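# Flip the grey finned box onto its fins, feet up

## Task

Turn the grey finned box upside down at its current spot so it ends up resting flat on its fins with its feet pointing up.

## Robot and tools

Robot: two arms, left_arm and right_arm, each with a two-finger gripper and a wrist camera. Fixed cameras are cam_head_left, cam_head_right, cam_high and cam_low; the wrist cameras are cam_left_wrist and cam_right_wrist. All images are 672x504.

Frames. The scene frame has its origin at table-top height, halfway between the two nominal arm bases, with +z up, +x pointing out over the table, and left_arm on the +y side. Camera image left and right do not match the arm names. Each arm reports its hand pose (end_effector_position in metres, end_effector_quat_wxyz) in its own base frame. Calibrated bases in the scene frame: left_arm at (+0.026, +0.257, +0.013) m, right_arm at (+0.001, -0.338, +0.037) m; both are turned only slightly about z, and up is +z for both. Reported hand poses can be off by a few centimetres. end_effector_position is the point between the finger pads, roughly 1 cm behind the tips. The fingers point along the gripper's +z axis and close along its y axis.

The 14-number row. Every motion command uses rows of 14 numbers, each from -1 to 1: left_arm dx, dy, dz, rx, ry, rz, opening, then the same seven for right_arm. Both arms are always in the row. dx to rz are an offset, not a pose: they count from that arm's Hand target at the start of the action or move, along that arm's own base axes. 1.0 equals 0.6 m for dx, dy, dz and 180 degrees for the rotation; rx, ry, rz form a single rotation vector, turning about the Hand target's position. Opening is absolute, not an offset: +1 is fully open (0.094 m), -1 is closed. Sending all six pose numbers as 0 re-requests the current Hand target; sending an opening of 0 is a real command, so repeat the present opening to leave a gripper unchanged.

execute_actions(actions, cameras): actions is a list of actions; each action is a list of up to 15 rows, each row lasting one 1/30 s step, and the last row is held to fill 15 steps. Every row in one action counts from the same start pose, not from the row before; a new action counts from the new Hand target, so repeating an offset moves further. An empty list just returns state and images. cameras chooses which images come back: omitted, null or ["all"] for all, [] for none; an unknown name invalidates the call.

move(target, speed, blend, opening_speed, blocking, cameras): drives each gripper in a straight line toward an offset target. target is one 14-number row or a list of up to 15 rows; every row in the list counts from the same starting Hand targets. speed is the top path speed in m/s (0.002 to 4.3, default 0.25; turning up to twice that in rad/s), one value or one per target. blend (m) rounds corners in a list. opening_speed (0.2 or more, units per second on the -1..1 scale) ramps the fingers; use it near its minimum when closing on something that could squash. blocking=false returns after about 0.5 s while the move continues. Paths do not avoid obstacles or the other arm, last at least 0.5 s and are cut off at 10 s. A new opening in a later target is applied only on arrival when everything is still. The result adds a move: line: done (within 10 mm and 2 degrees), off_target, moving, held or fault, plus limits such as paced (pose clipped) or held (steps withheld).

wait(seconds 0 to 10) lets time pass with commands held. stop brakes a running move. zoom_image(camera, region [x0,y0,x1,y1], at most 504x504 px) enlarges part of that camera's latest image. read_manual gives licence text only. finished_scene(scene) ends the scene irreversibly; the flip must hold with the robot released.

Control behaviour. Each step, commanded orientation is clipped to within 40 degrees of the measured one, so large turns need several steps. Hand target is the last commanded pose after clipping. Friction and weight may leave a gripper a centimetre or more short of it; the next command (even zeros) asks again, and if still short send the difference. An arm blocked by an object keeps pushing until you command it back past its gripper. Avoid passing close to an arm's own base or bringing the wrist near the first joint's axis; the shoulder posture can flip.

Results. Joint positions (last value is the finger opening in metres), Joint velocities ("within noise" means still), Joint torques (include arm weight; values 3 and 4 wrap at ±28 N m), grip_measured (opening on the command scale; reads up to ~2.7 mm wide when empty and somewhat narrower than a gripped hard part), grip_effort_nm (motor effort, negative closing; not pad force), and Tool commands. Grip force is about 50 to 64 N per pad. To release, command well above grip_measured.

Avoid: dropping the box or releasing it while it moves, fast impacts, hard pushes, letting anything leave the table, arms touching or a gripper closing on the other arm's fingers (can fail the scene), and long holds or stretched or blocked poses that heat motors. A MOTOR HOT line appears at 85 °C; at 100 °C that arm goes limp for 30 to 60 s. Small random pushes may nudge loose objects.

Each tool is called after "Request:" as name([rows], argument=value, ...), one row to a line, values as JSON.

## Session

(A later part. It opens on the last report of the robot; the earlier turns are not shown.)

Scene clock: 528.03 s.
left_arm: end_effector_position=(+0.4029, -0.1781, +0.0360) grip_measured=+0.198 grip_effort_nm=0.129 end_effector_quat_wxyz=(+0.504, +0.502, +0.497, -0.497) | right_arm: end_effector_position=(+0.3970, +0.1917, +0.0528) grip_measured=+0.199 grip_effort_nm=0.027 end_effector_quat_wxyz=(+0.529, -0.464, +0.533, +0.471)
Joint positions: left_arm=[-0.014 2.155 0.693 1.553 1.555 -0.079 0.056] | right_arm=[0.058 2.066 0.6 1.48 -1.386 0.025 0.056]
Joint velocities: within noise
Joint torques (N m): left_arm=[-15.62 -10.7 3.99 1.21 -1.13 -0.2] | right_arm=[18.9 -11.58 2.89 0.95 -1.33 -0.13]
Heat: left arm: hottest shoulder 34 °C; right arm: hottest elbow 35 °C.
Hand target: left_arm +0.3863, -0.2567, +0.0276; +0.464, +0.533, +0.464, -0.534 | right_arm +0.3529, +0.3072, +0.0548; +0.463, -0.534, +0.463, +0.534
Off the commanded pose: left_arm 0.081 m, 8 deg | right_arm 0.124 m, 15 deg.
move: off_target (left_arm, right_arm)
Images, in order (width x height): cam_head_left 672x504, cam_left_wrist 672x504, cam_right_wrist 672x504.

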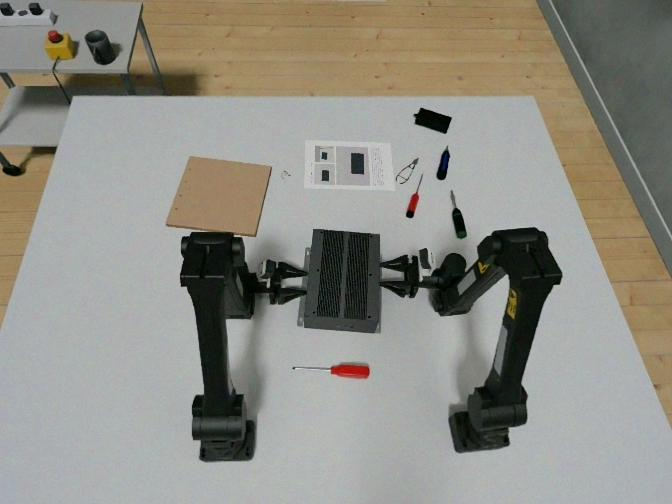

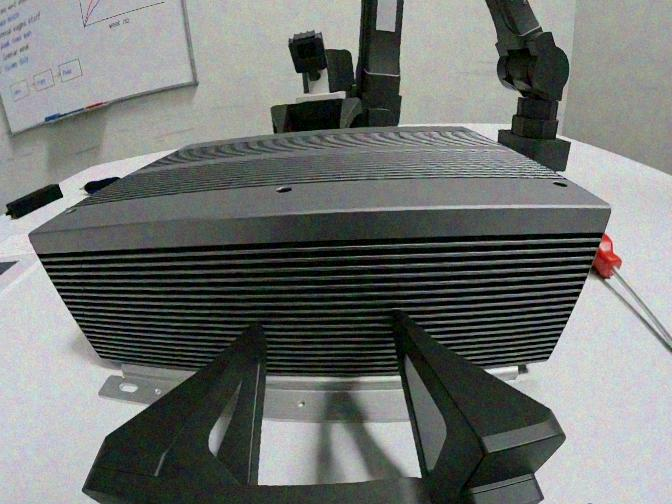

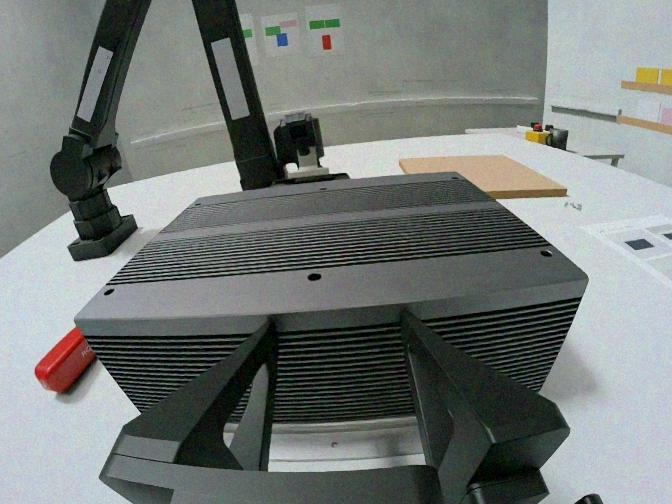

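Request:
move([
  [0,0,0,0,0,0,0.2,0,0.01,0.08,0,0,0,0.2],
  [0,0,0,0,0,0,0.2,0,0.03,0.14,0,0,0,0.2],
], speed=0.05, cameras=["cam_right_wrist","cam_low"])

Request:
zoom_image(camera="cam_low", region=[230, 230, 390, 320])

Scene clock: 540.60 s.
left_arm: end_effector_position=(+0.3926, -0.2348, +0.0348) grip_measured=+0.198 grip_effort_nm=0.115 end_effector_quat_wxyz=(+0.480, +0.522, +0.475, -0.521) | right_arm: end_effector_position=(+0.3430, +0.3225, +0.1287) grip_measured=+0.200 grip_effort_nm=-0.012 end_effector_quat_wxyz=(-0.451, +0.528, -0.473, -0.542)
Joint positions: left_arm=[-0.154 2.159 0.72 1.505 1.505 -0.061 0.056] | right_arm=[0.394 1.804 0.634 1.147 -1.325 0.015 0.056]
Joint velocities: within noise
Joint torques (N m): left_arm=[-5.3 -11.11 3.99 1.11 0.08 -0.06] | right_arm=[-0.91 -11.69 5.76 1.37 0.07 -0.07]
Heat: left arm: hottest shoulder 34 °C; right arm: hottest elbow 35 °C.
Hand target: left_arm +0.3863, -0.2567, +0.0276; +0.464, +0.533, +0.464, -0.534 | right_arm +0.3528, +0.3253, +0.1387; -0.463, +0.534, -0.463, -0.534
Off the commanded pose: left_arm 0.024 m, 3 deg | right_arm 0.014 m, 2 deg.
move: off_target (left_arm, right_arm)
Images, in order (width x height): cam_low 672x504, cam_right_wrist 672x504.

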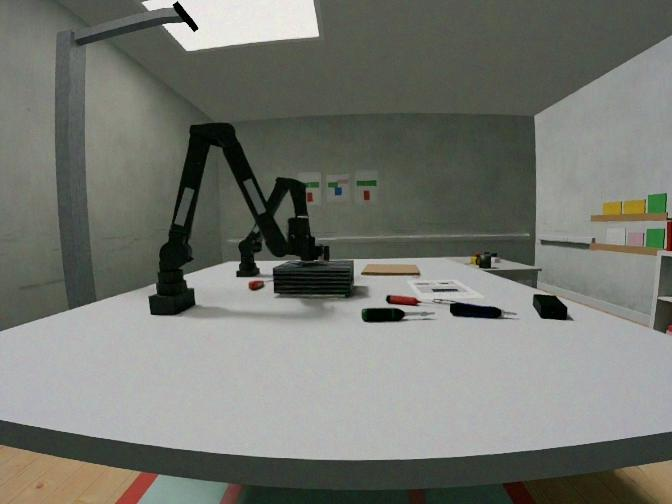

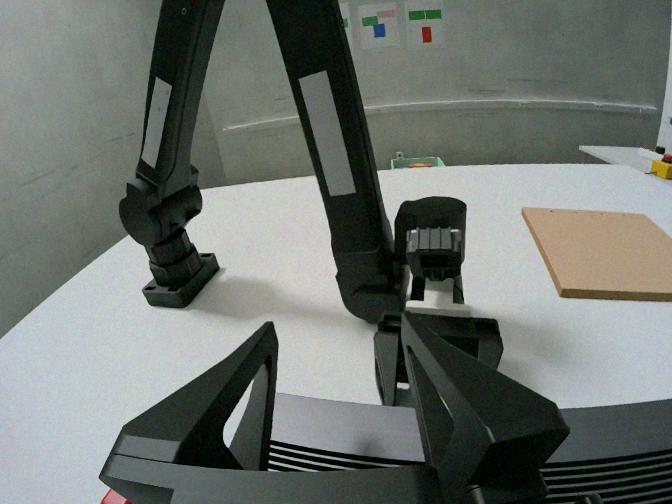

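Scaled by 3.150.

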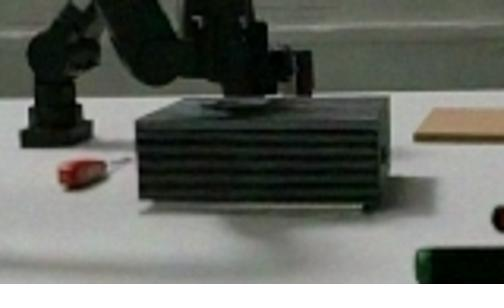

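Request:
move([
  [0.02,0.1,0,0,0,0.03,0.2,0,0,0.05,0,0,0,0.2],
  [0.04,0.22,0.01,0,0,0.067,0.2,0.08,-0.4,0.05,0,0,-0.06,0.2],
  [0.04,0.22,0.01,0,0,0.067,0.2,0.08,-0.4,-0.145,0,0,-0.06,0.2],
  [0.04,0.22,0.01,0,0,0.067,0.2,0.07,-0.125,-0.145,0,0,-0.03,0.2],
], speed=[0.2,0.25,0.2,0.12], cameras=["cam_head_left"])

Request:
zoom_image(camera="cam_head_left", region=[220, 200, 430, 350])

Scene clock: 559.87 s.
left_arm: end_effector_position=(+0.4103, -0.1282, +0.0279) grip_measured=+0.198 grip_effort_nm=0.115 end_effector_quat_wxyz=(+0.522, +0.458, +0.539, -0.477) | right_arm: end_effector_position=(+0.4057, +0.2006, +0.0512) grip_measured=+0.200 grip_effort_nm=-0.007 end_effector_quat_wxyz=(+0.510, -0.483, +0.522, +0.484)
Joint positions: left_arm=[0.11 2.159 0.662 1.509 1.554 -0.049 0.056] | right_arm=[0.075 2.046 0.65 1.31 -1.431 -0.073 0.056]
Joint velocities: within noise
Joint torques (N m): left_arm=[-0.21 -13.22 1.59 2.24 0.16 -0.08] | right_arm=[8.64 -10.29 4.51 2.1 -0.2 0.12]
Heat: left arm: hottest shoulder 34 °C; right arm: hottest elbow 35 °C.
Hand target: left_arm +0.4103, -0.1248, +0.0337; +0.518, +0.482, +0.517, -0.482 | right_arm +0.3948, +0.2502, +0.0517; +0.488, -0.512, +0.488, +0.512
Off the commanded pose: left_arm 0.007 m, 4 deg | right_arm 0.051 m, 7 deg.
joint sent to its limit (left arm) — joint 5 (wrist yaw), upper limit. The joint targets are off in orientation, not in position.
move: off_target (left_arm, right_arm)
Images, in order (width x height): cam_head_left 672x504.

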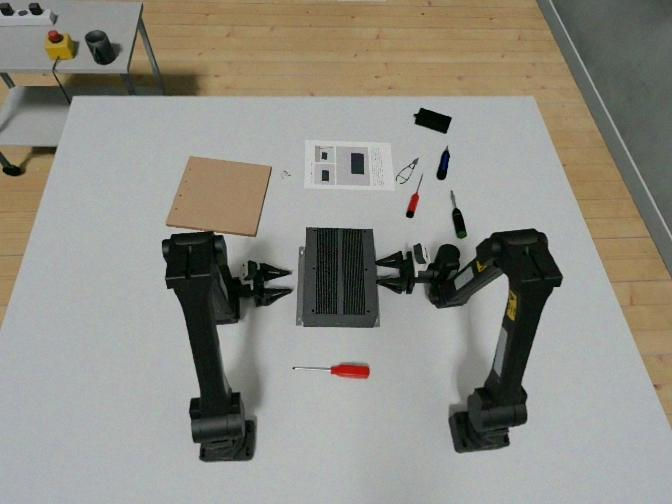

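Scaled by 2.400.

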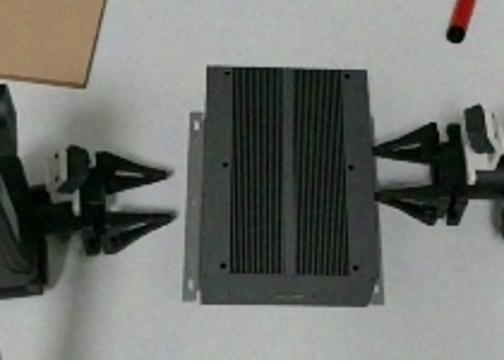

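Request:
move([
  [0,0,0,0,0,0,0.2,-0.01,0.055,0,0,0,0,0.2],
  [0,0,0,0,0,0,0.2,0,-0.18,0,0,0,0,0.2],
  [0,0,0,0,0,0,-0.2,0,-0.18,0.08,0,0.5,0,-0.2],
  [0,0,0,0,0,0,-0.2,0,-0.15,-0.01,0,0.5,0,-0.2],
], speed=[0.1,0.15,0.3,0.15], cameras=["cam_head_left","cam_right_wrist"])

Request:
zoom_image(camera="cam_head_left", region=[220, 200, 430, 350])

Scene clock: 577.37 s.
left_arm: end_effector_position=(+0.4103, -0.1282, +0.0279) grip_measured=-0.197 grip_effort_nm=-0.125 end_effector_quat_wxyz=(+0.522, +0.458, +0.539, -0.477) | right_arm: end_effector_position=(+0.3881, +0.1559, +0.0431) grip_measured=-0.199 grip_effort_nm=-0.090 end_effector_quat_wxyz=(-0.001, +0.026, +0.705, +0.709)
Joint positions: left_arm=[0.11 2.159 0.662 1.51 1.554 -0.049 0.038] | right_arm=[-0.04 1.933 0.657 0.48 -1.578 0.813 0.038]
Joint velocities: within noise
Joint torques (N m): left_arm=[-0.09 -13.16 1.55 2.24 0.17 -0.06] | right_arm=[0.09 -11.87 4.48 1.8 -0.63 -0.19]
Heat: left arm: hottest shoulder 34 °C; right arm: hottest elbow 35 °C.
Hand target: left_arm +0.4103, -0.1248, +0.0337; +0.518, +0.482, +0.517, -0.482 | right_arm +0.3949, +0.1603, +0.0458; +0.000, +0.000, +0.690, +0.724
Off the commanded pose: left_arm 0.007 m, 4 deg | right_arm 0.008 m, 4 deg.
joint sent to its limit (left arm) — joint 5 (wrist yaw), upper limit. The joint targets are off in orientation, not in position.
joint sent to its limit (right arm) — joint 5 (wrist yaw), lower limit. The joint targets are off in orientation, not in position.
move: off_target (left_arm, right_arm); target 3's new opening was sent with right_arm's hand 0.017 m and 4 deg from that target
Images, in order (width x height): cam_head_left 672x504, cam_right_wrist 672x504.

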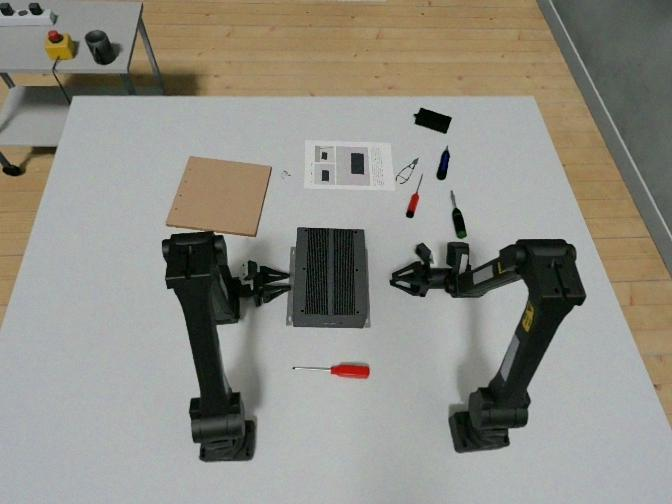

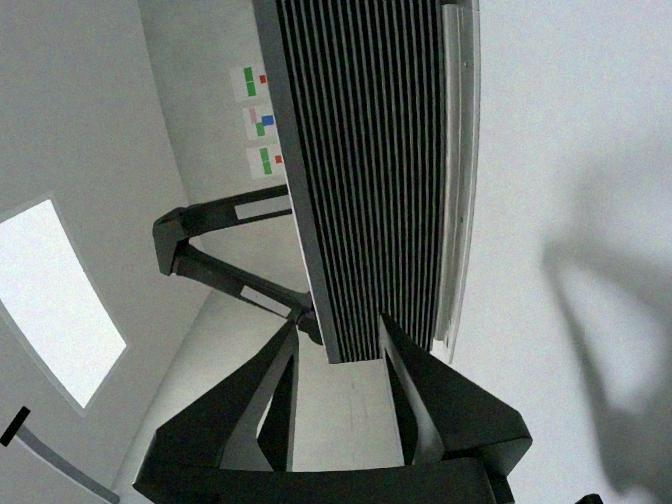

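Scaled by 2.400.

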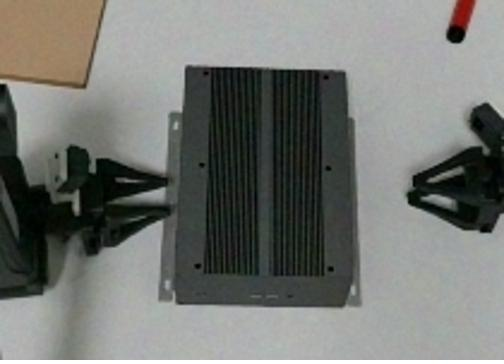

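Request:
move([
  [0,0,0,0,0,0,-0.2,0.005,-0.03,0,0,0,-0.17,-0.2],
  [0,0,0,0,0,0,-0.2,0.005,0.0,-0.004,0,0,-0.06,-0.2],
], speed=[0.25,0.1], cameras=["cam_head_left"])

Scene clock: 591.07 s.
left_arm: end_effector_position=(+0.4103, -0.1282, +0.0279) grip_measured=-0.197 grip_effort_nm=-0.125 end_effector_quat_wxyz=(+0.522, +0.458, +0.539, -0.477) | right_arm: end_effector_position=(+0.3969, +0.1543, +0.0445) grip_measured=-0.199 grip_effort_nm=-0.081 end_effector_quat_wxyz=(+0.070, +0.075, +0.701, +0.705)
Joint positions: left_arm=[0.11 2.159 0.662 1.51 1.554 -0.049 0.038] | right_arm=[-0.037 2.099 0.572 1.558 -1.402 1.608 0.038]
Joint velocities: within noise
Joint torques (N m): left_arm=[-0.09 -13.27 1.61 2.25 0.16 -0.07] | right_arm=[0.44 -10.34 2.09 2.36 -0.17 0]
Heat: left arm: hottest shoulder 34 °C; right arm: hottest elbow 35 °C.
Hand target: left_arm +0.4103, -0.1248, +0.0337; +0.518, +0.482, +0.517, -0.482 | right_arm +0.3979, +0.1602, +0.0434; +0.068, +0.065, +0.687, +0.720
Off the commanded pose: left_arm 0.007 m, 4 deg | right_arm 0.006 m, 3 deg.
joint sent to its limit (left arm) — joint 5 (wrist yaw), upper limit. The joint targets are off in orientation, not in position.
joint sent to its limit (right arm) — joint 4 (wrist pitch), upper limit. The joint targets still meet the commanded pose.
move: off_target (left_arm, right_arm)
Images, in order (width x height): cam_head_left 672x504.

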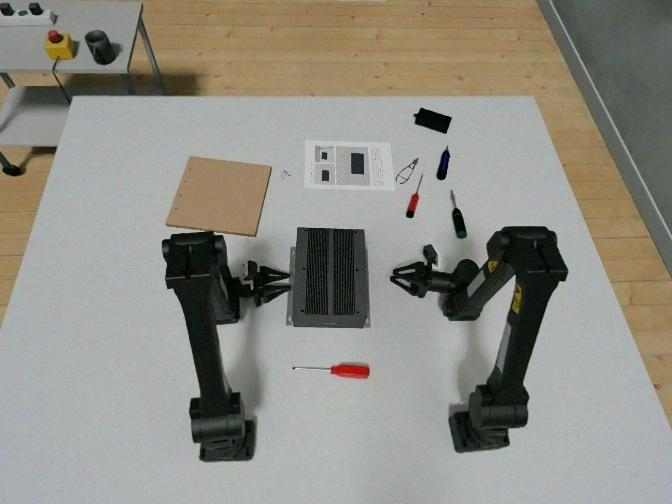

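Request:
move([
  [0,-0.01,0,0,0,0,-0.2,0.012,0.042,0,0,0,0.01,-0.2],
  [-0.027,-0.187,0,0,0,-0.06,-0.2,-0.075,0.275,0,0,0,0.09,-0.2],
], speed=[0.1,0.1], cameras=["cam_head_left","cam_right_wrist","cam_left_wrist"])

Request:
zoom_image(camera="cam_head_left", region=[220, 200, 430, 350])

Scene clock: 600.60 s.
left_arm: end_effector_position=(+0.4068, -0.1421, +0.0283) grip_measured=-0.198 grip_effort_nm=-0.115 end_effector_quat_wxyz=(+0.515, +0.469, +0.529, -0.485) | right_arm: end_effector_position=(+0.3849, +0.2299, +0.0456) grip_measured=-0.200 grip_effort_nm=0.002 end_effector_quat_wxyz=(+0.031, +0.041, +0.700, +0.712)
Joint positions: left_arm=[0.075 2.159 0.666 1.51 1.556 -0.049 0.038] | right_arm=[0.16 2.114 0.602 1.574 -1.309 1.646 0.038]
Joint velocities: within noise
Joint torques (N m): left_arm=[-18.26 -12.4 4.55 1.62 0.09 -0.26] | right_arm=[16.67 -10.05 4.03 1.89 0.38 -0.04]
Heat: left arm: hottest shoulder 34 °C; right arm: hottest elbow 35 °C.
Hand target: left_arm +0.3940, -0.2369, +0.0336; +0.470, +0.528, +0.470, -0.529 | right_arm +0.3529, +0.3252, +0.0435; -0.034, -0.033, +0.689, +0.723
Off the commanded pose: left_arm 0.096 m, 12 deg | right_arm 0.101 m, 11 deg.
joint sent to its limit (left arm) — joint 5 (wrist yaw), upper limit. The joint targets are off in position, not in orientation.
joint sent to its limit (right arm) — joint 4 (wrist pitch), upper limit. The joint targets are off in position, not in orientation.
move: off_target (left_arm, right_arm)
Images, in order (width x height): cam_head_left 672x504, cam_left_wrist 672x504, cam_right_wrist 672x504.

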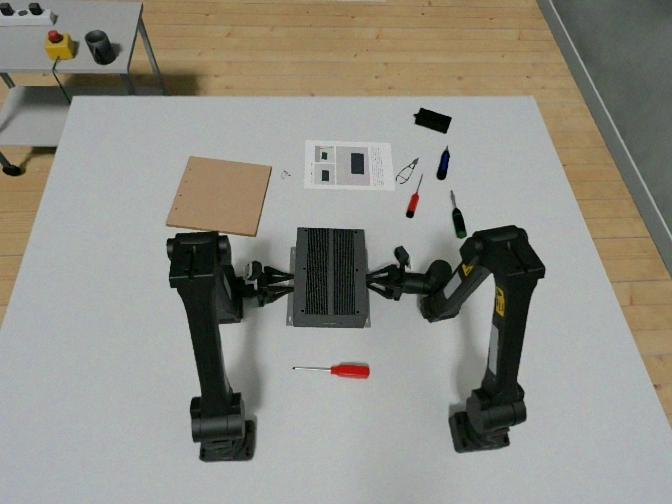

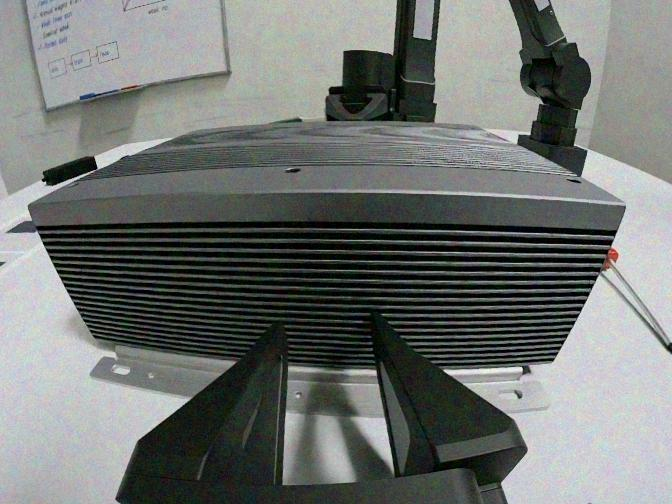

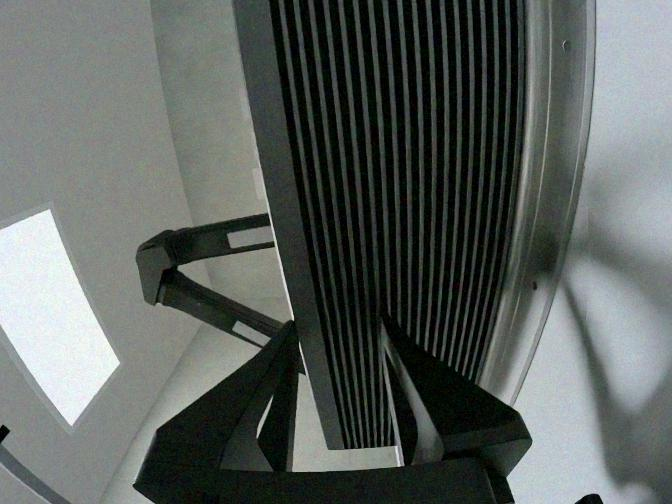

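Scaled by 2.400.

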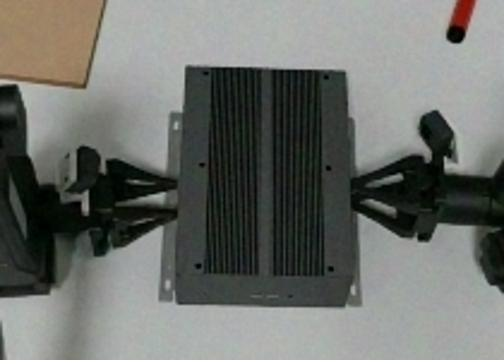

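Request:
move([
  [0.01,0.12,0,0,0,0.03,-0.2,0.02,-0.14,0,0,0,-0.03,-0.2],
  [0.01,0.12,0,0,0,0.03,-0.2,0.06,-0.24,-0.02,0,0,-0.08,-0.2],
  [0.01,0.035,0,0,0,0.03,-0.2,0.03,0.02,-0.02,0,0,0,-0.2],
], speed=[0.1,0.1,0.1], cameras=["cam_head_left","cam_right_wrist"])

Request:
zoom_image(camera="cam_head_left", region=[220, 200, 430, 350])

Scene clock: 613.63 s.
left_arm: end_effector_position=(+0.4112, -0.1413, +0.0284) grip_measured=-0.198 grip_effort_nm=-0.110 end_effector_quat_wxyz=(+0.521, +0.462, +0.535, -0.479) | right_arm: end_effector_position=(+0.3831, +0.2298, +0.0332) grip_measured=-0.200 grip_effort_nm=0.002 end_effector_quat_wxyz=(+0.022, +0.047, +0.702, +0.710)
Joint positions: left_arm=[0.076 2.159 0.667 1.51 1.532 -0.049 0.038] | right_arm=[0.16 2.148 0.607 1.579 -1.312 1.645 0.038]
Joint velocities: within noise
Joint torques (N m): left_arm=[-14.97 -12.92 3 1.92 -0.92 -0.17] | right_arm=[16.91 -10.05 7.39 1.42 1.14 0.06]
Heat: left arm: hottest shoulder 34 °C; right arm: hottest elbow 34 °C.
Hand target: left_arm +0.4002, -0.2159, +0.0337; +0.494, +0.506, +0.494, -0.506 | right_arm +0.3709, +0.3372, +0.0315; -0.034, -0.032, +0.689, +0.723
Off the commanded pose: left_arm 0.076 m, 8 deg | right_arm 0.108 m, 11 deg.
joint read past its limit (right arm) — joint 4 (wrist pitch), upper limit.
joint sent to its limit (right arm) — joint 4 (wrist pitch), upper limit. The joint targets are off in position, not in orientation.
move: off_target (left_arm, right_arm)
Images, in order (width x height): cam_head_left 672x504, cam_right_wrist 672x504.

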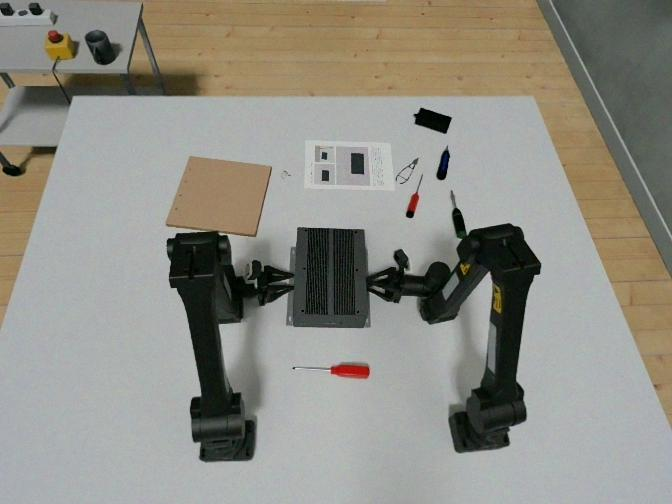

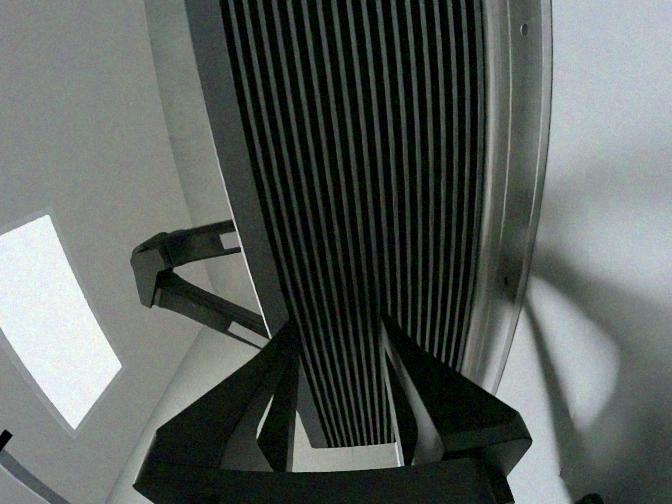

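Scaled by 2.400.

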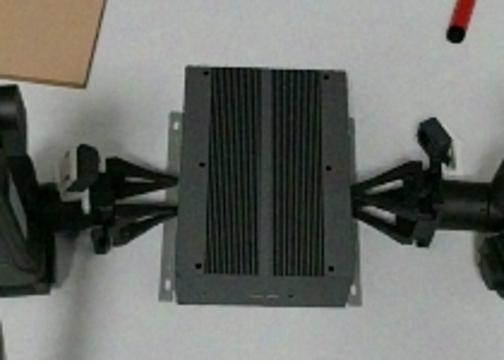

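Request:
move([
  [0,0,0,0,0,0,-0.2,0,0.0,0.04,0,0,0,-0.2],
  [0,0,0,0,0,0,-0.2,0,0.015,0.12,0,0,0,-0.2],
], speed=0.05, cameras=["cam_right_wrist","cam_low"])

Request:
zoom_image(camera="cam_low", region=[230, 230, 390, 320])

Scene clock: 625.00 s.
left_arm: end_effector_position=(+0.4151, -0.1381, +0.0288) grip_measured=-0.198 grip_effort_nm=-0.095 end_effector_quat_wxyz=(+0.526, +0.458, +0.538, -0.473) | right_arm: end_effector_position=(+0.3971, +0.2345, +0.0527) grip_measured=-0.199 grip_effort_nm=-0.046 end_effector_quat_wxyz=(+0.009, +0.094, +0.698, +0.710)
Joint positions: left_arm=[0.083 2.159 0.669 1.51 1.521 -0.049 0.038] | right_arm=[0.173 2.075 0.607 1.496 -1.252 1.72 0.038]
Joint velocities: within noise
Joint torques (N m): left_arm=[-15.21 -12.92 2.82 1.95 -0.35 -0.16] | right_arm=[18.02 -18.9 6.32 2.86 -0.6 0.31]
Heat: left arm: hottest shoulder 34 °C; right arm: hottest elbow 36 °C.
Hand target: left_arm +0.4000, -0.2160, +0.0336; +0.494, +0.506, +0.494, -0.506 | right_arm +0.3708, +0.3462, +0.1033; -0.034, -0.032, +0.689, +0.723
Off the commanded pose: left_arm 0.079 m, 9 deg | right_arm 0.125 m, 15 deg.
move: off_target (left_arm, right_arm)
Images, in order (width x height): cam_low 672x504, cam_right_wrist 672x504.

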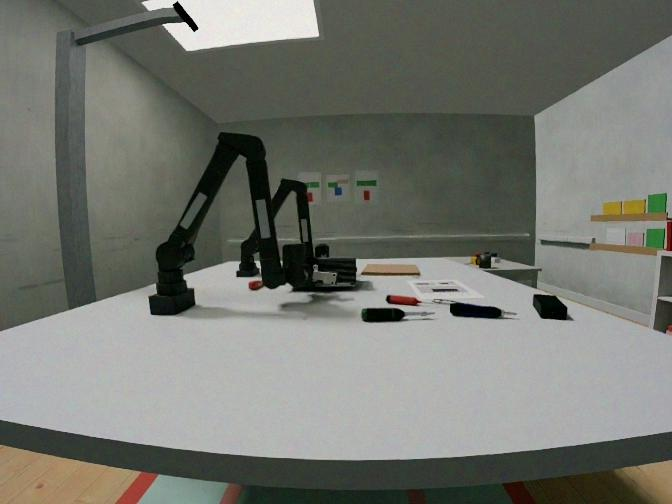

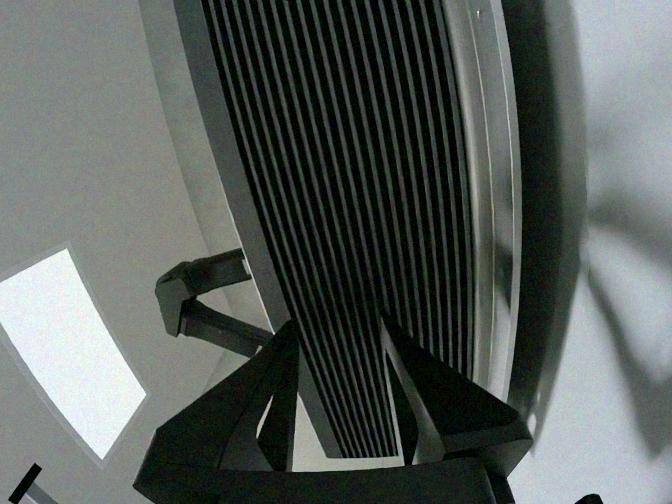

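Scaled by 3.150.

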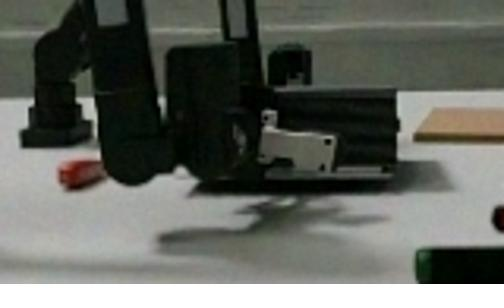

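Request:
move([
  [0,0.0,0,0,0,0,-0.2,0,0.02,0.05,-0.02,0,0,-0.2],
], speed=0.05, cameras=["cam_right_wrist","cam_low"])

Request:
zoom_image(camera="cam_low", region=[230, 230, 390, 320])

Scene clock: 633.87 s.
left_arm: end_effector_position=(+0.4161, -0.1339, +0.0309) grip_measured=-0.198 grip_effort_nm=-0.095 end_effector_quat_wxyz=(+0.529, +0.459, +0.537, -0.470) | right_arm: end_effector_position=(+0.4022, +0.2543, +0.1106) grip_measured=-0.199 grip_effort_nm=-0.046 end_effector_quat_wxyz=(+0.024, +0.069, +0.716, +0.695)
Joint positions: left_arm=[0.094 2.154 0.67 1.512 1.528 -0.049 0.038] | right_arm=[0.219 1.817 0.608 1.111 -1.219 1.54 0.038]
Joint velocities: within noise
Joint torques (N m): left_arm=[-15.91 -12.4 2.63 1.84 -0.56 -0.15] | right_arm=[16.5 -12.45 8.58 1.55 -1.03 0.03]
Heat: left arm: hottest shoulder 34 °C; right arm: hottest elbow 36 °C.
Hand target: left_arm +0.4001, -0.2159, +0.0336; +0.494, +0.506, +0.494, -0.506 | right_arm +0.3708, +0.3583, +0.1334; -0.035, -0.032, +0.712, +0.701
Off the commanded pose: left_arm 0.084 m, 9 deg | right_arm 0.111 m, 13 deg.
move: off_target (left_arm, right_arm)
Images, in order (width x height): cam_low 672x504, cam_right_wrist 672x504.

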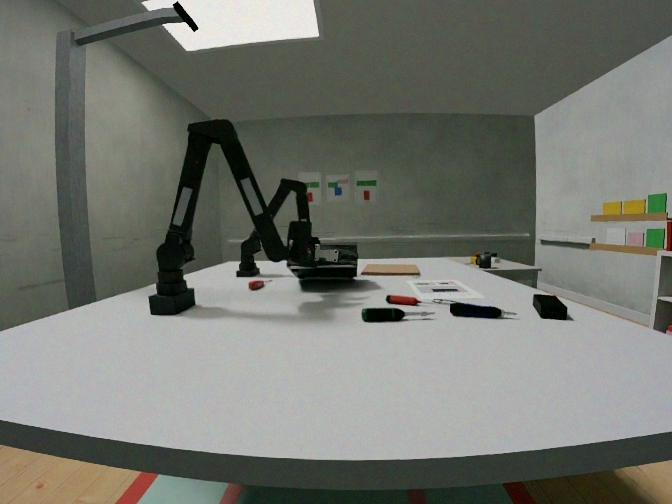

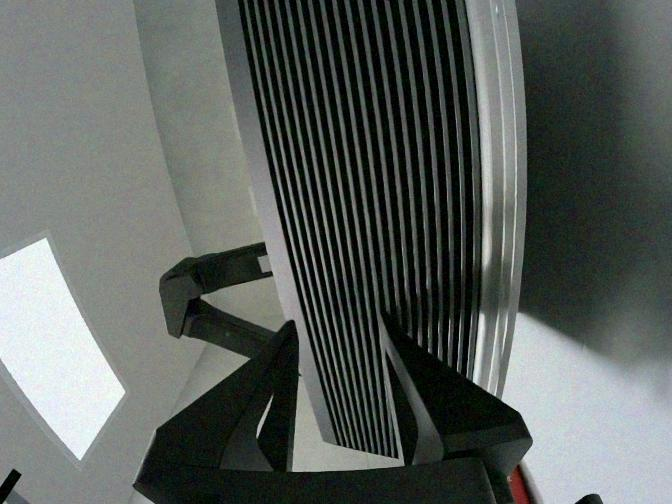

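Scaled by 3.150.

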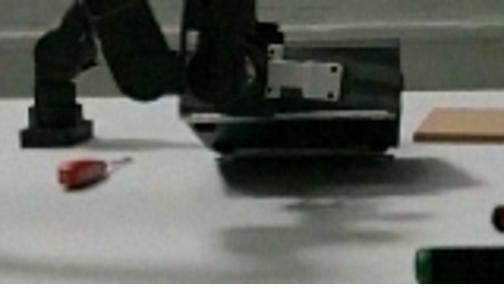

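Request:
move([
  [0,0.02,0,0,0,0,-0.2,0,0.06,0.01,-0.06,0,0,-0.2],
], speed=0.04, cameras=["cam_right_wrist","cam_low"])

Request:
zoom_image(camera="cam_low", region=[230, 230, 390, 320])

Scene clock: 642.50 s.
left_arm: end_effector_position=(+0.4097, -0.1544, +0.0216) grip_measured=-0.198 grip_effort_nm=-0.095 end_effector_quat_wxyz=(+0.529, +0.484, +0.516, -0.468) | right_arm: end_effector_position=(+0.3947, +0.3633, +0.2094) grip_measured=-0.202 grip_effort_nm=0.100 end_effector_quat_wxyz=(+0.032, -0.047, +0.750, +0.659)
Joint positions: left_arm=[0.044 2.17 0.674 1.471 1.521 0.056 0.038] | right_arm=[0.453 1.564 0.83 0.436 -1.114 1.191 0.037]
Joint velocities: within noise
Joint torques (N m): left_arm=[-10.46 -14.74 2.91 0.98 0.26 -0.75] | right_arm=[5.01 -3.14 5 -0.16 0.41 -0.39]
Heat: left arm: hottest shoulder 35 °C; right arm: hottest elbow 37 °C.
Hand target: left_arm +0.4001, -0.2039, +0.0337; +0.494, +0.506, +0.494, -0.506 | right_arm +0.3709, +0.3943, +0.1394; -0.038, -0.028, +0.774, +0.631
Off the commanded pose: left_arm 0.052 m, 7 deg | right_arm 0.080 m, 9 deg.
move: off_target (left_arm, right_arm)
Images, in order (width x height): cam_low 672x504, cam_right_wrist 672x504.

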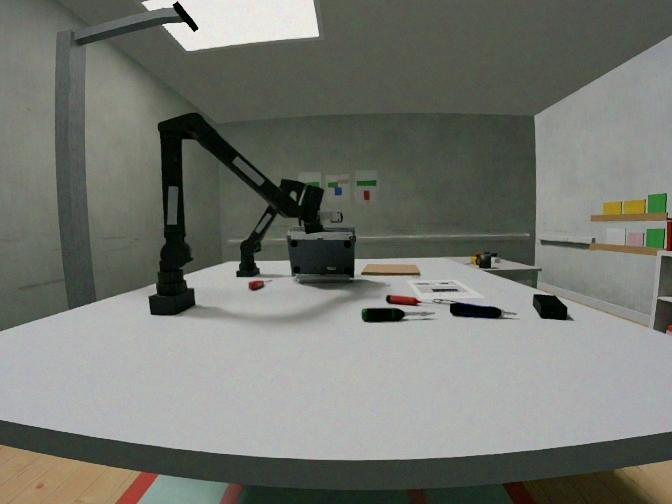

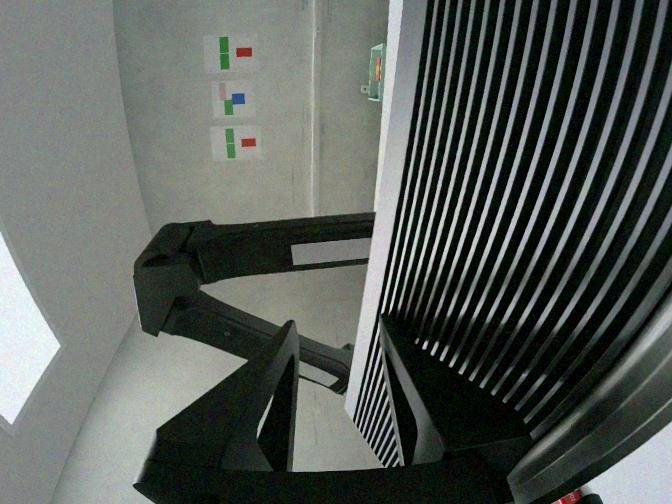

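Scaled by 3.150.

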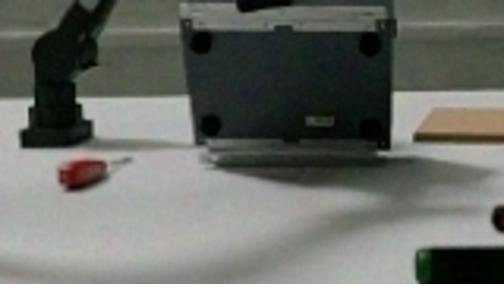

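Request:
execute_actions(actions=[], cameras=["cam_head_left","cam_left_wrist"])

Request:
zoom_image(camera="cam_head_left", region=[220, 200, 430, 350])

Scene clock: 647.03 s.
left_arm: end_effector_position=(+0.4096, -0.1544, +0.0215) grip_measured=-0.198 grip_effort_nm=-0.095 end_effector_quat_wxyz=(+0.529, +0.484, +0.516, -0.468) | right_arm: end_effector_position=(+0.3947, +0.3633, +0.2094) grip_measured=-0.202 grip_effort_nm=0.105 end_effector_quat_wxyz=(+0.032, -0.047, +0.750, +0.659)
Joint positions: left_arm=[0.044 2.17 0.674 1.47 1.521 0.056 0.038] | right_arm=[0.453 1.564 0.83 0.436 -1.114 1.191 0.037]
Joint velocities: within noise
Joint torques (N m): left_arm=[-10.58 -14.56 2.89 1.07 0.25 -0.78] | right_arm=[4.6 -3.08 4.97 -0.02 0.35 -0.36]
Heat: left arm: hottest shoulder 35 °C; right arm: hottest elbow 37 °C.
Hand target: left_arm +0.4000, -0.2039, +0.0336; +0.494, +0.506, +0.494, -0.506 | right_arm +0.3709, +0.3943, +0.1394; -0.038, -0.028, +0.774, +0.631
Tool commands: left_gripper/opening=-0.2 right_gripper/opening=-0.2
Off the commanded pose: left_arm 0.052 m, 7 deg | right_arm 0.080 m, 9 deg.
Images, in order (width x height): cam_head_left 672x504, cam_left_wrist 672x504.

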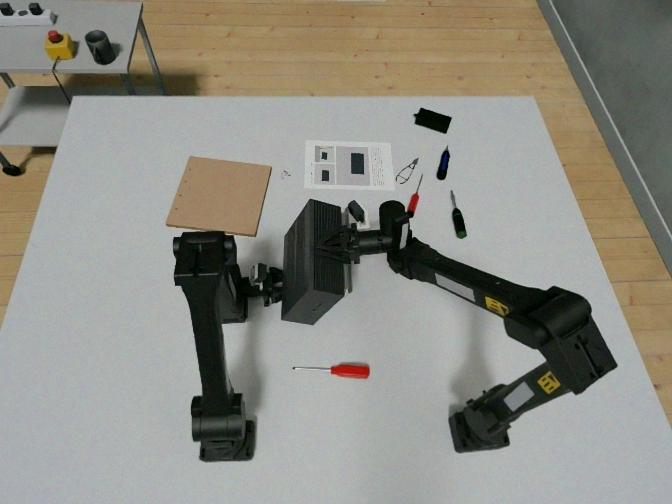

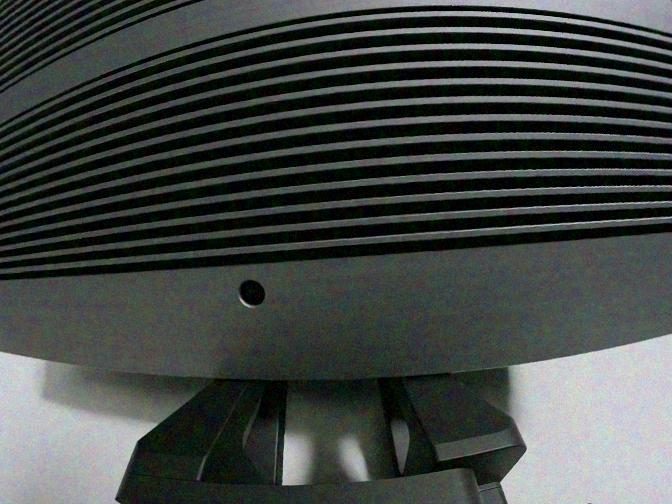

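Scaled by 2.400.

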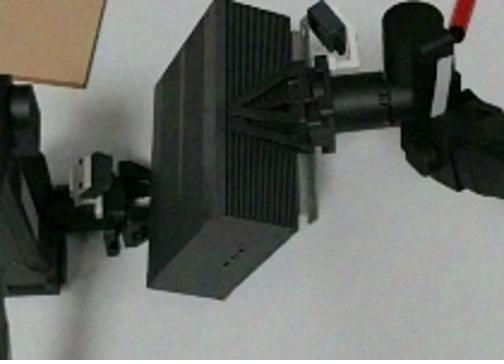

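Request:
move([
  [0.01,0.06,-0.01,0,0,0.03,-0.2,0,-0.03,0,0,0,0,-0.2],
  [0.01,0.27,-0.01,0,0,0.05,-0.2,0,-0.03,0,0,0,0,-0.2],
], speed=0.06, cameras=["cam_right_wrist","cam_low","cam_head_left"])

Request:
zoom_image(camera="cam_head_left", region=[220, 200, 430, 350])

Scene clock: 668.83 s.
left_arm: end_effector_position=(+0.4067, -0.0456, +0.0225) grip_measured=-0.198 grip_effort_nm=-0.090 end_effector_quat_wxyz=(+0.573, +0.403, +0.582, -0.414) | right_arm: end_effector_position=(+0.3851, +0.3658, +0.2047) grip_measured=-0.202 grip_effort_nm=0.105 end_effector_quat_wxyz=(+0.016, -0.060, +0.752, +0.657)
Joint positions: left_arm=[0.323 2.144 0.6 1.447 1.554 0.076 0.038] | right_arm=[0.462 1.565 0.827 0.403 -1.142 1.16 0.037]
Joint velocities: within noise
Joint torques (N m): left_arm=[-0.21 -12.57 1.16 1.91 0.24 -0.13] | right_arm=[1.14 -3.9 3.88 0.32 0.34 -0.35]
Heat: left arm: hottest shoulder 37 °C; right arm: hottest elbow 36 °C.
Hand target: left_arm +0.4061, -0.0419, +0.0276; +0.533, +0.465, +0.532, -0.466 | right_arm +0.3708, +0.3763, +0.1394; -0.038, -0.028, +0.775, +0.631
Off the commanded pose: left_arm 0.006 m, 12 deg | right_arm 0.068 m, 8 deg.
joint sent to its limit (left arm) — joint 5 (wrist yaw), upper limit. The joint targets are off in orientation, not in position.
move: off_target (left_arm, right_arm)
Images, in order (width x height): cam_head_left 672x504, cam_low 672x504, cam_right_wrist 672x504.

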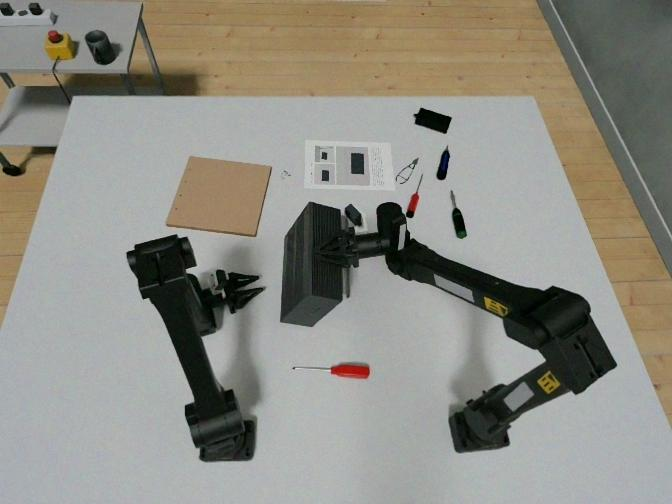

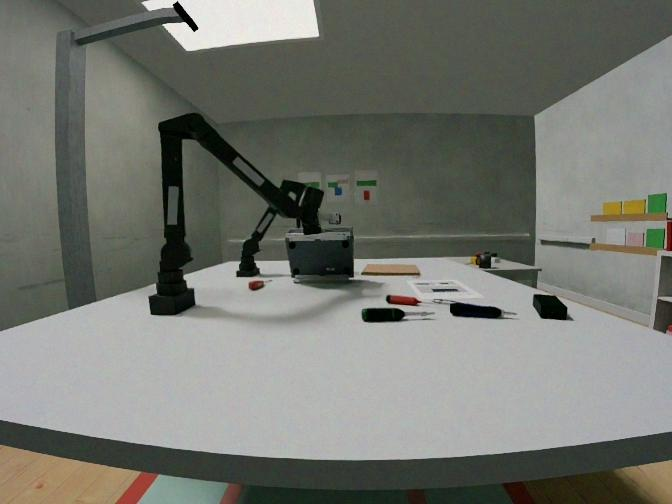

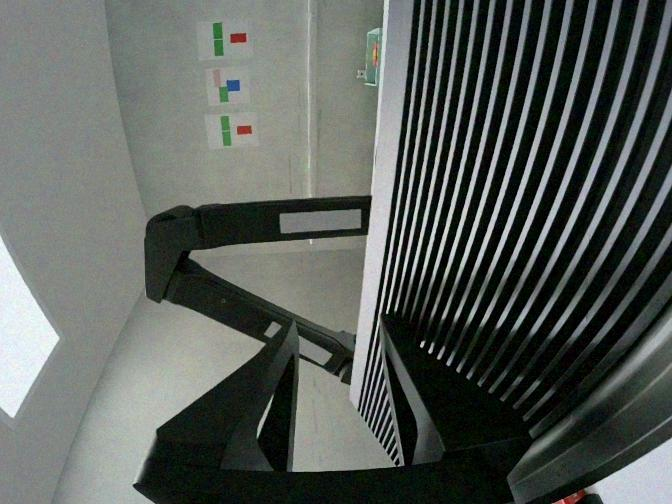

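Scaled by 2.400.

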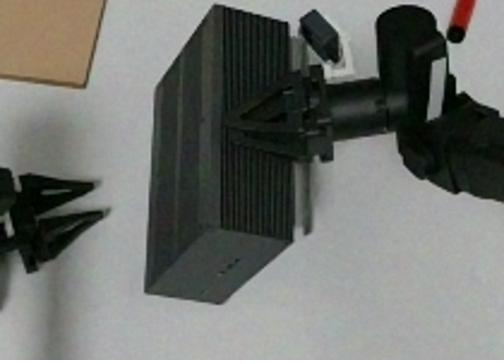

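Request:
move([
  [0,0,0.2,0,0,0,-0.2,0,0,0,0,0,0,-0.2],
  [0,-0.06,0.2,0,0,0,-0.2,0,0,0,0,0,0,-0.2],
  [-0.005,-0.135,0.2,0,0,-0.02,-0.2,0,0,0,0,0,0,-0.2],
], speed=[0.2,0.1,0.05], cameras=["cam_left_wrist","cam_head_left"])

Request:
zoom_image(camera="cam_head_left", region=[220, 200, 430, 350])

Scene clock: 687.23 s.
left_arm: end_effector_position=(+0.3959, -0.1211, +0.1484) grip_measured=-0.198 grip_effort_nm=-0.090 end_effector_quat_wxyz=(+0.539, +0.464, +0.532, -0.459) | right_arm: end_effector_position=(+0.3848, +0.3657, +0.2039) grip_measured=-0.202 grip_effort_nm=0.105 end_effector_quat_wxyz=(+0.014, -0.058, +0.752, +0.656)
Joint positions: left_arm=[0.132 1.751 0.566 1.338 1.555 -0.139 0.038] | right_arm=[0.462 1.565 0.827 0.397 -1.142 1.16 0.037]
Joint velocities: within noise
Joint torques (N m): left_arm=[-1.49 -8.41 6.3 1.18 0.07 -0.35] | right_arm=[2.08 -3.66 3.93 0.55 0.33 -0.31]
Heat: left arm: hottest shoulder 37 °C; right arm: hottest elbow 35 °C.
Hand target: left_arm +0.4030, -0.1229, +0.1476; +0.518, +0.482, +0.517, -0.482 | right_arm +0.3708, +0.3763, +0.1394; -0.038, -0.028, +0.774, +0.631
Off the commanded pose: left_arm 0.007 m, 5 deg | right_arm 0.067 m, 8 deg.
joint sent to its limit (left arm) — joint 5 (wrist yaw), upper limit. The joint targets are off in orientation, not in position.
move: off_target (left_arm, right_arm)
Images, in order (width x height): cam_head_left 672x504, cam_left_wrist 672x504.

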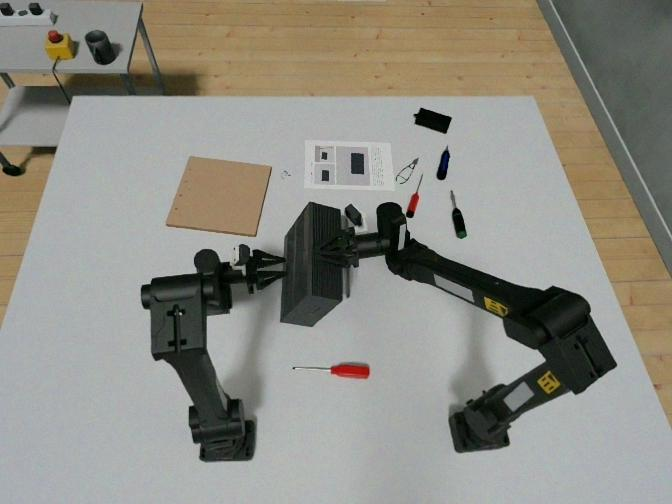

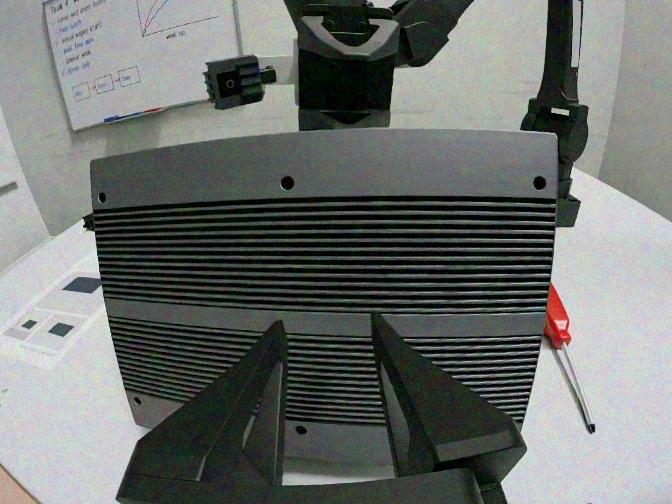

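Scaled by 2.400.

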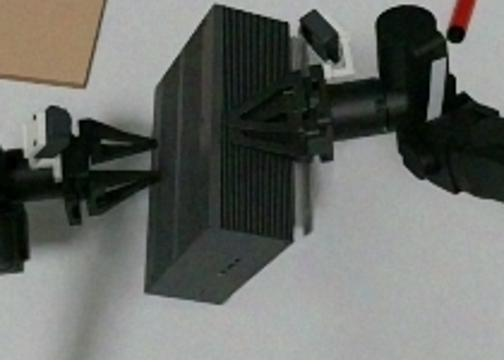

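Request:
move([
  [-0.01,-0.07,0,0,0,-0.03,-0.2,0,0,0,0,0,0,-0.2],
], speed=[0.05], cameras=["cam_left_wrist"])

Scene clock: 692.00 s.
left_arm: end_effector_position=(+0.3937, -0.1468, +0.1507) grip_measured=-0.198 grip_effort_nm=-0.090 end_effector_quat_wxyz=(+0.524, +0.483, +0.515, -0.476) | right_arm: end_effector_position=(+0.3848, +0.3657, +0.2038) grip_measured=-0.202 grip_effort_nm=0.105 end_effector_quat_wxyz=(+0.014, -0.058, +0.753, +0.656)
Joint positions: left_arm=[0.066 1.754 0.586 1.323 1.556 -0.14 0.038] | right_arm=[0.462 1.565 0.827 0.396 -1.142 1.16 0.037]
Joint velocities: within noise
Joint torques (N m): left_arm=[-4.89 -8 6.58 1.17 0.01 -0.31] | right_arm=[2.08 -4.07 3.96 0.73 0.33 -0.29]
Heat: left arm: hottest shoulder 36 °C; right arm: hottest elbow 35 °C.
Hand target: left_arm +0.3971, -0.1650, +0.1476; +0.494, +0.506, +0.494, -0.506 | right_arm +0.3708, +0.3763, +0.1394; -0.038, -0.028, +0.775, +0.631
Off the commanded pose: left_arm 0.019 m, 6 deg | right_arm 0.067 m, 8 deg.
joint sent to its limit (left arm) — joint 5 (wrist yaw), upper limit. The joint targets are off in orientation, not in position.
move: off_target (left_arm, right_arm)
Images, in order (width x height): cam_left_wrist 672x504.

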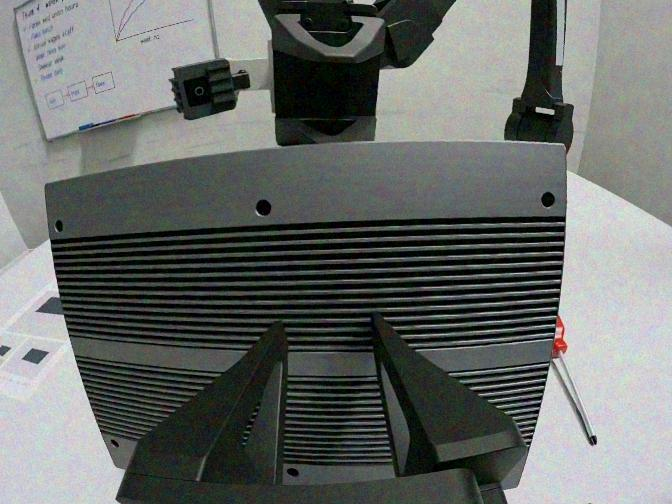

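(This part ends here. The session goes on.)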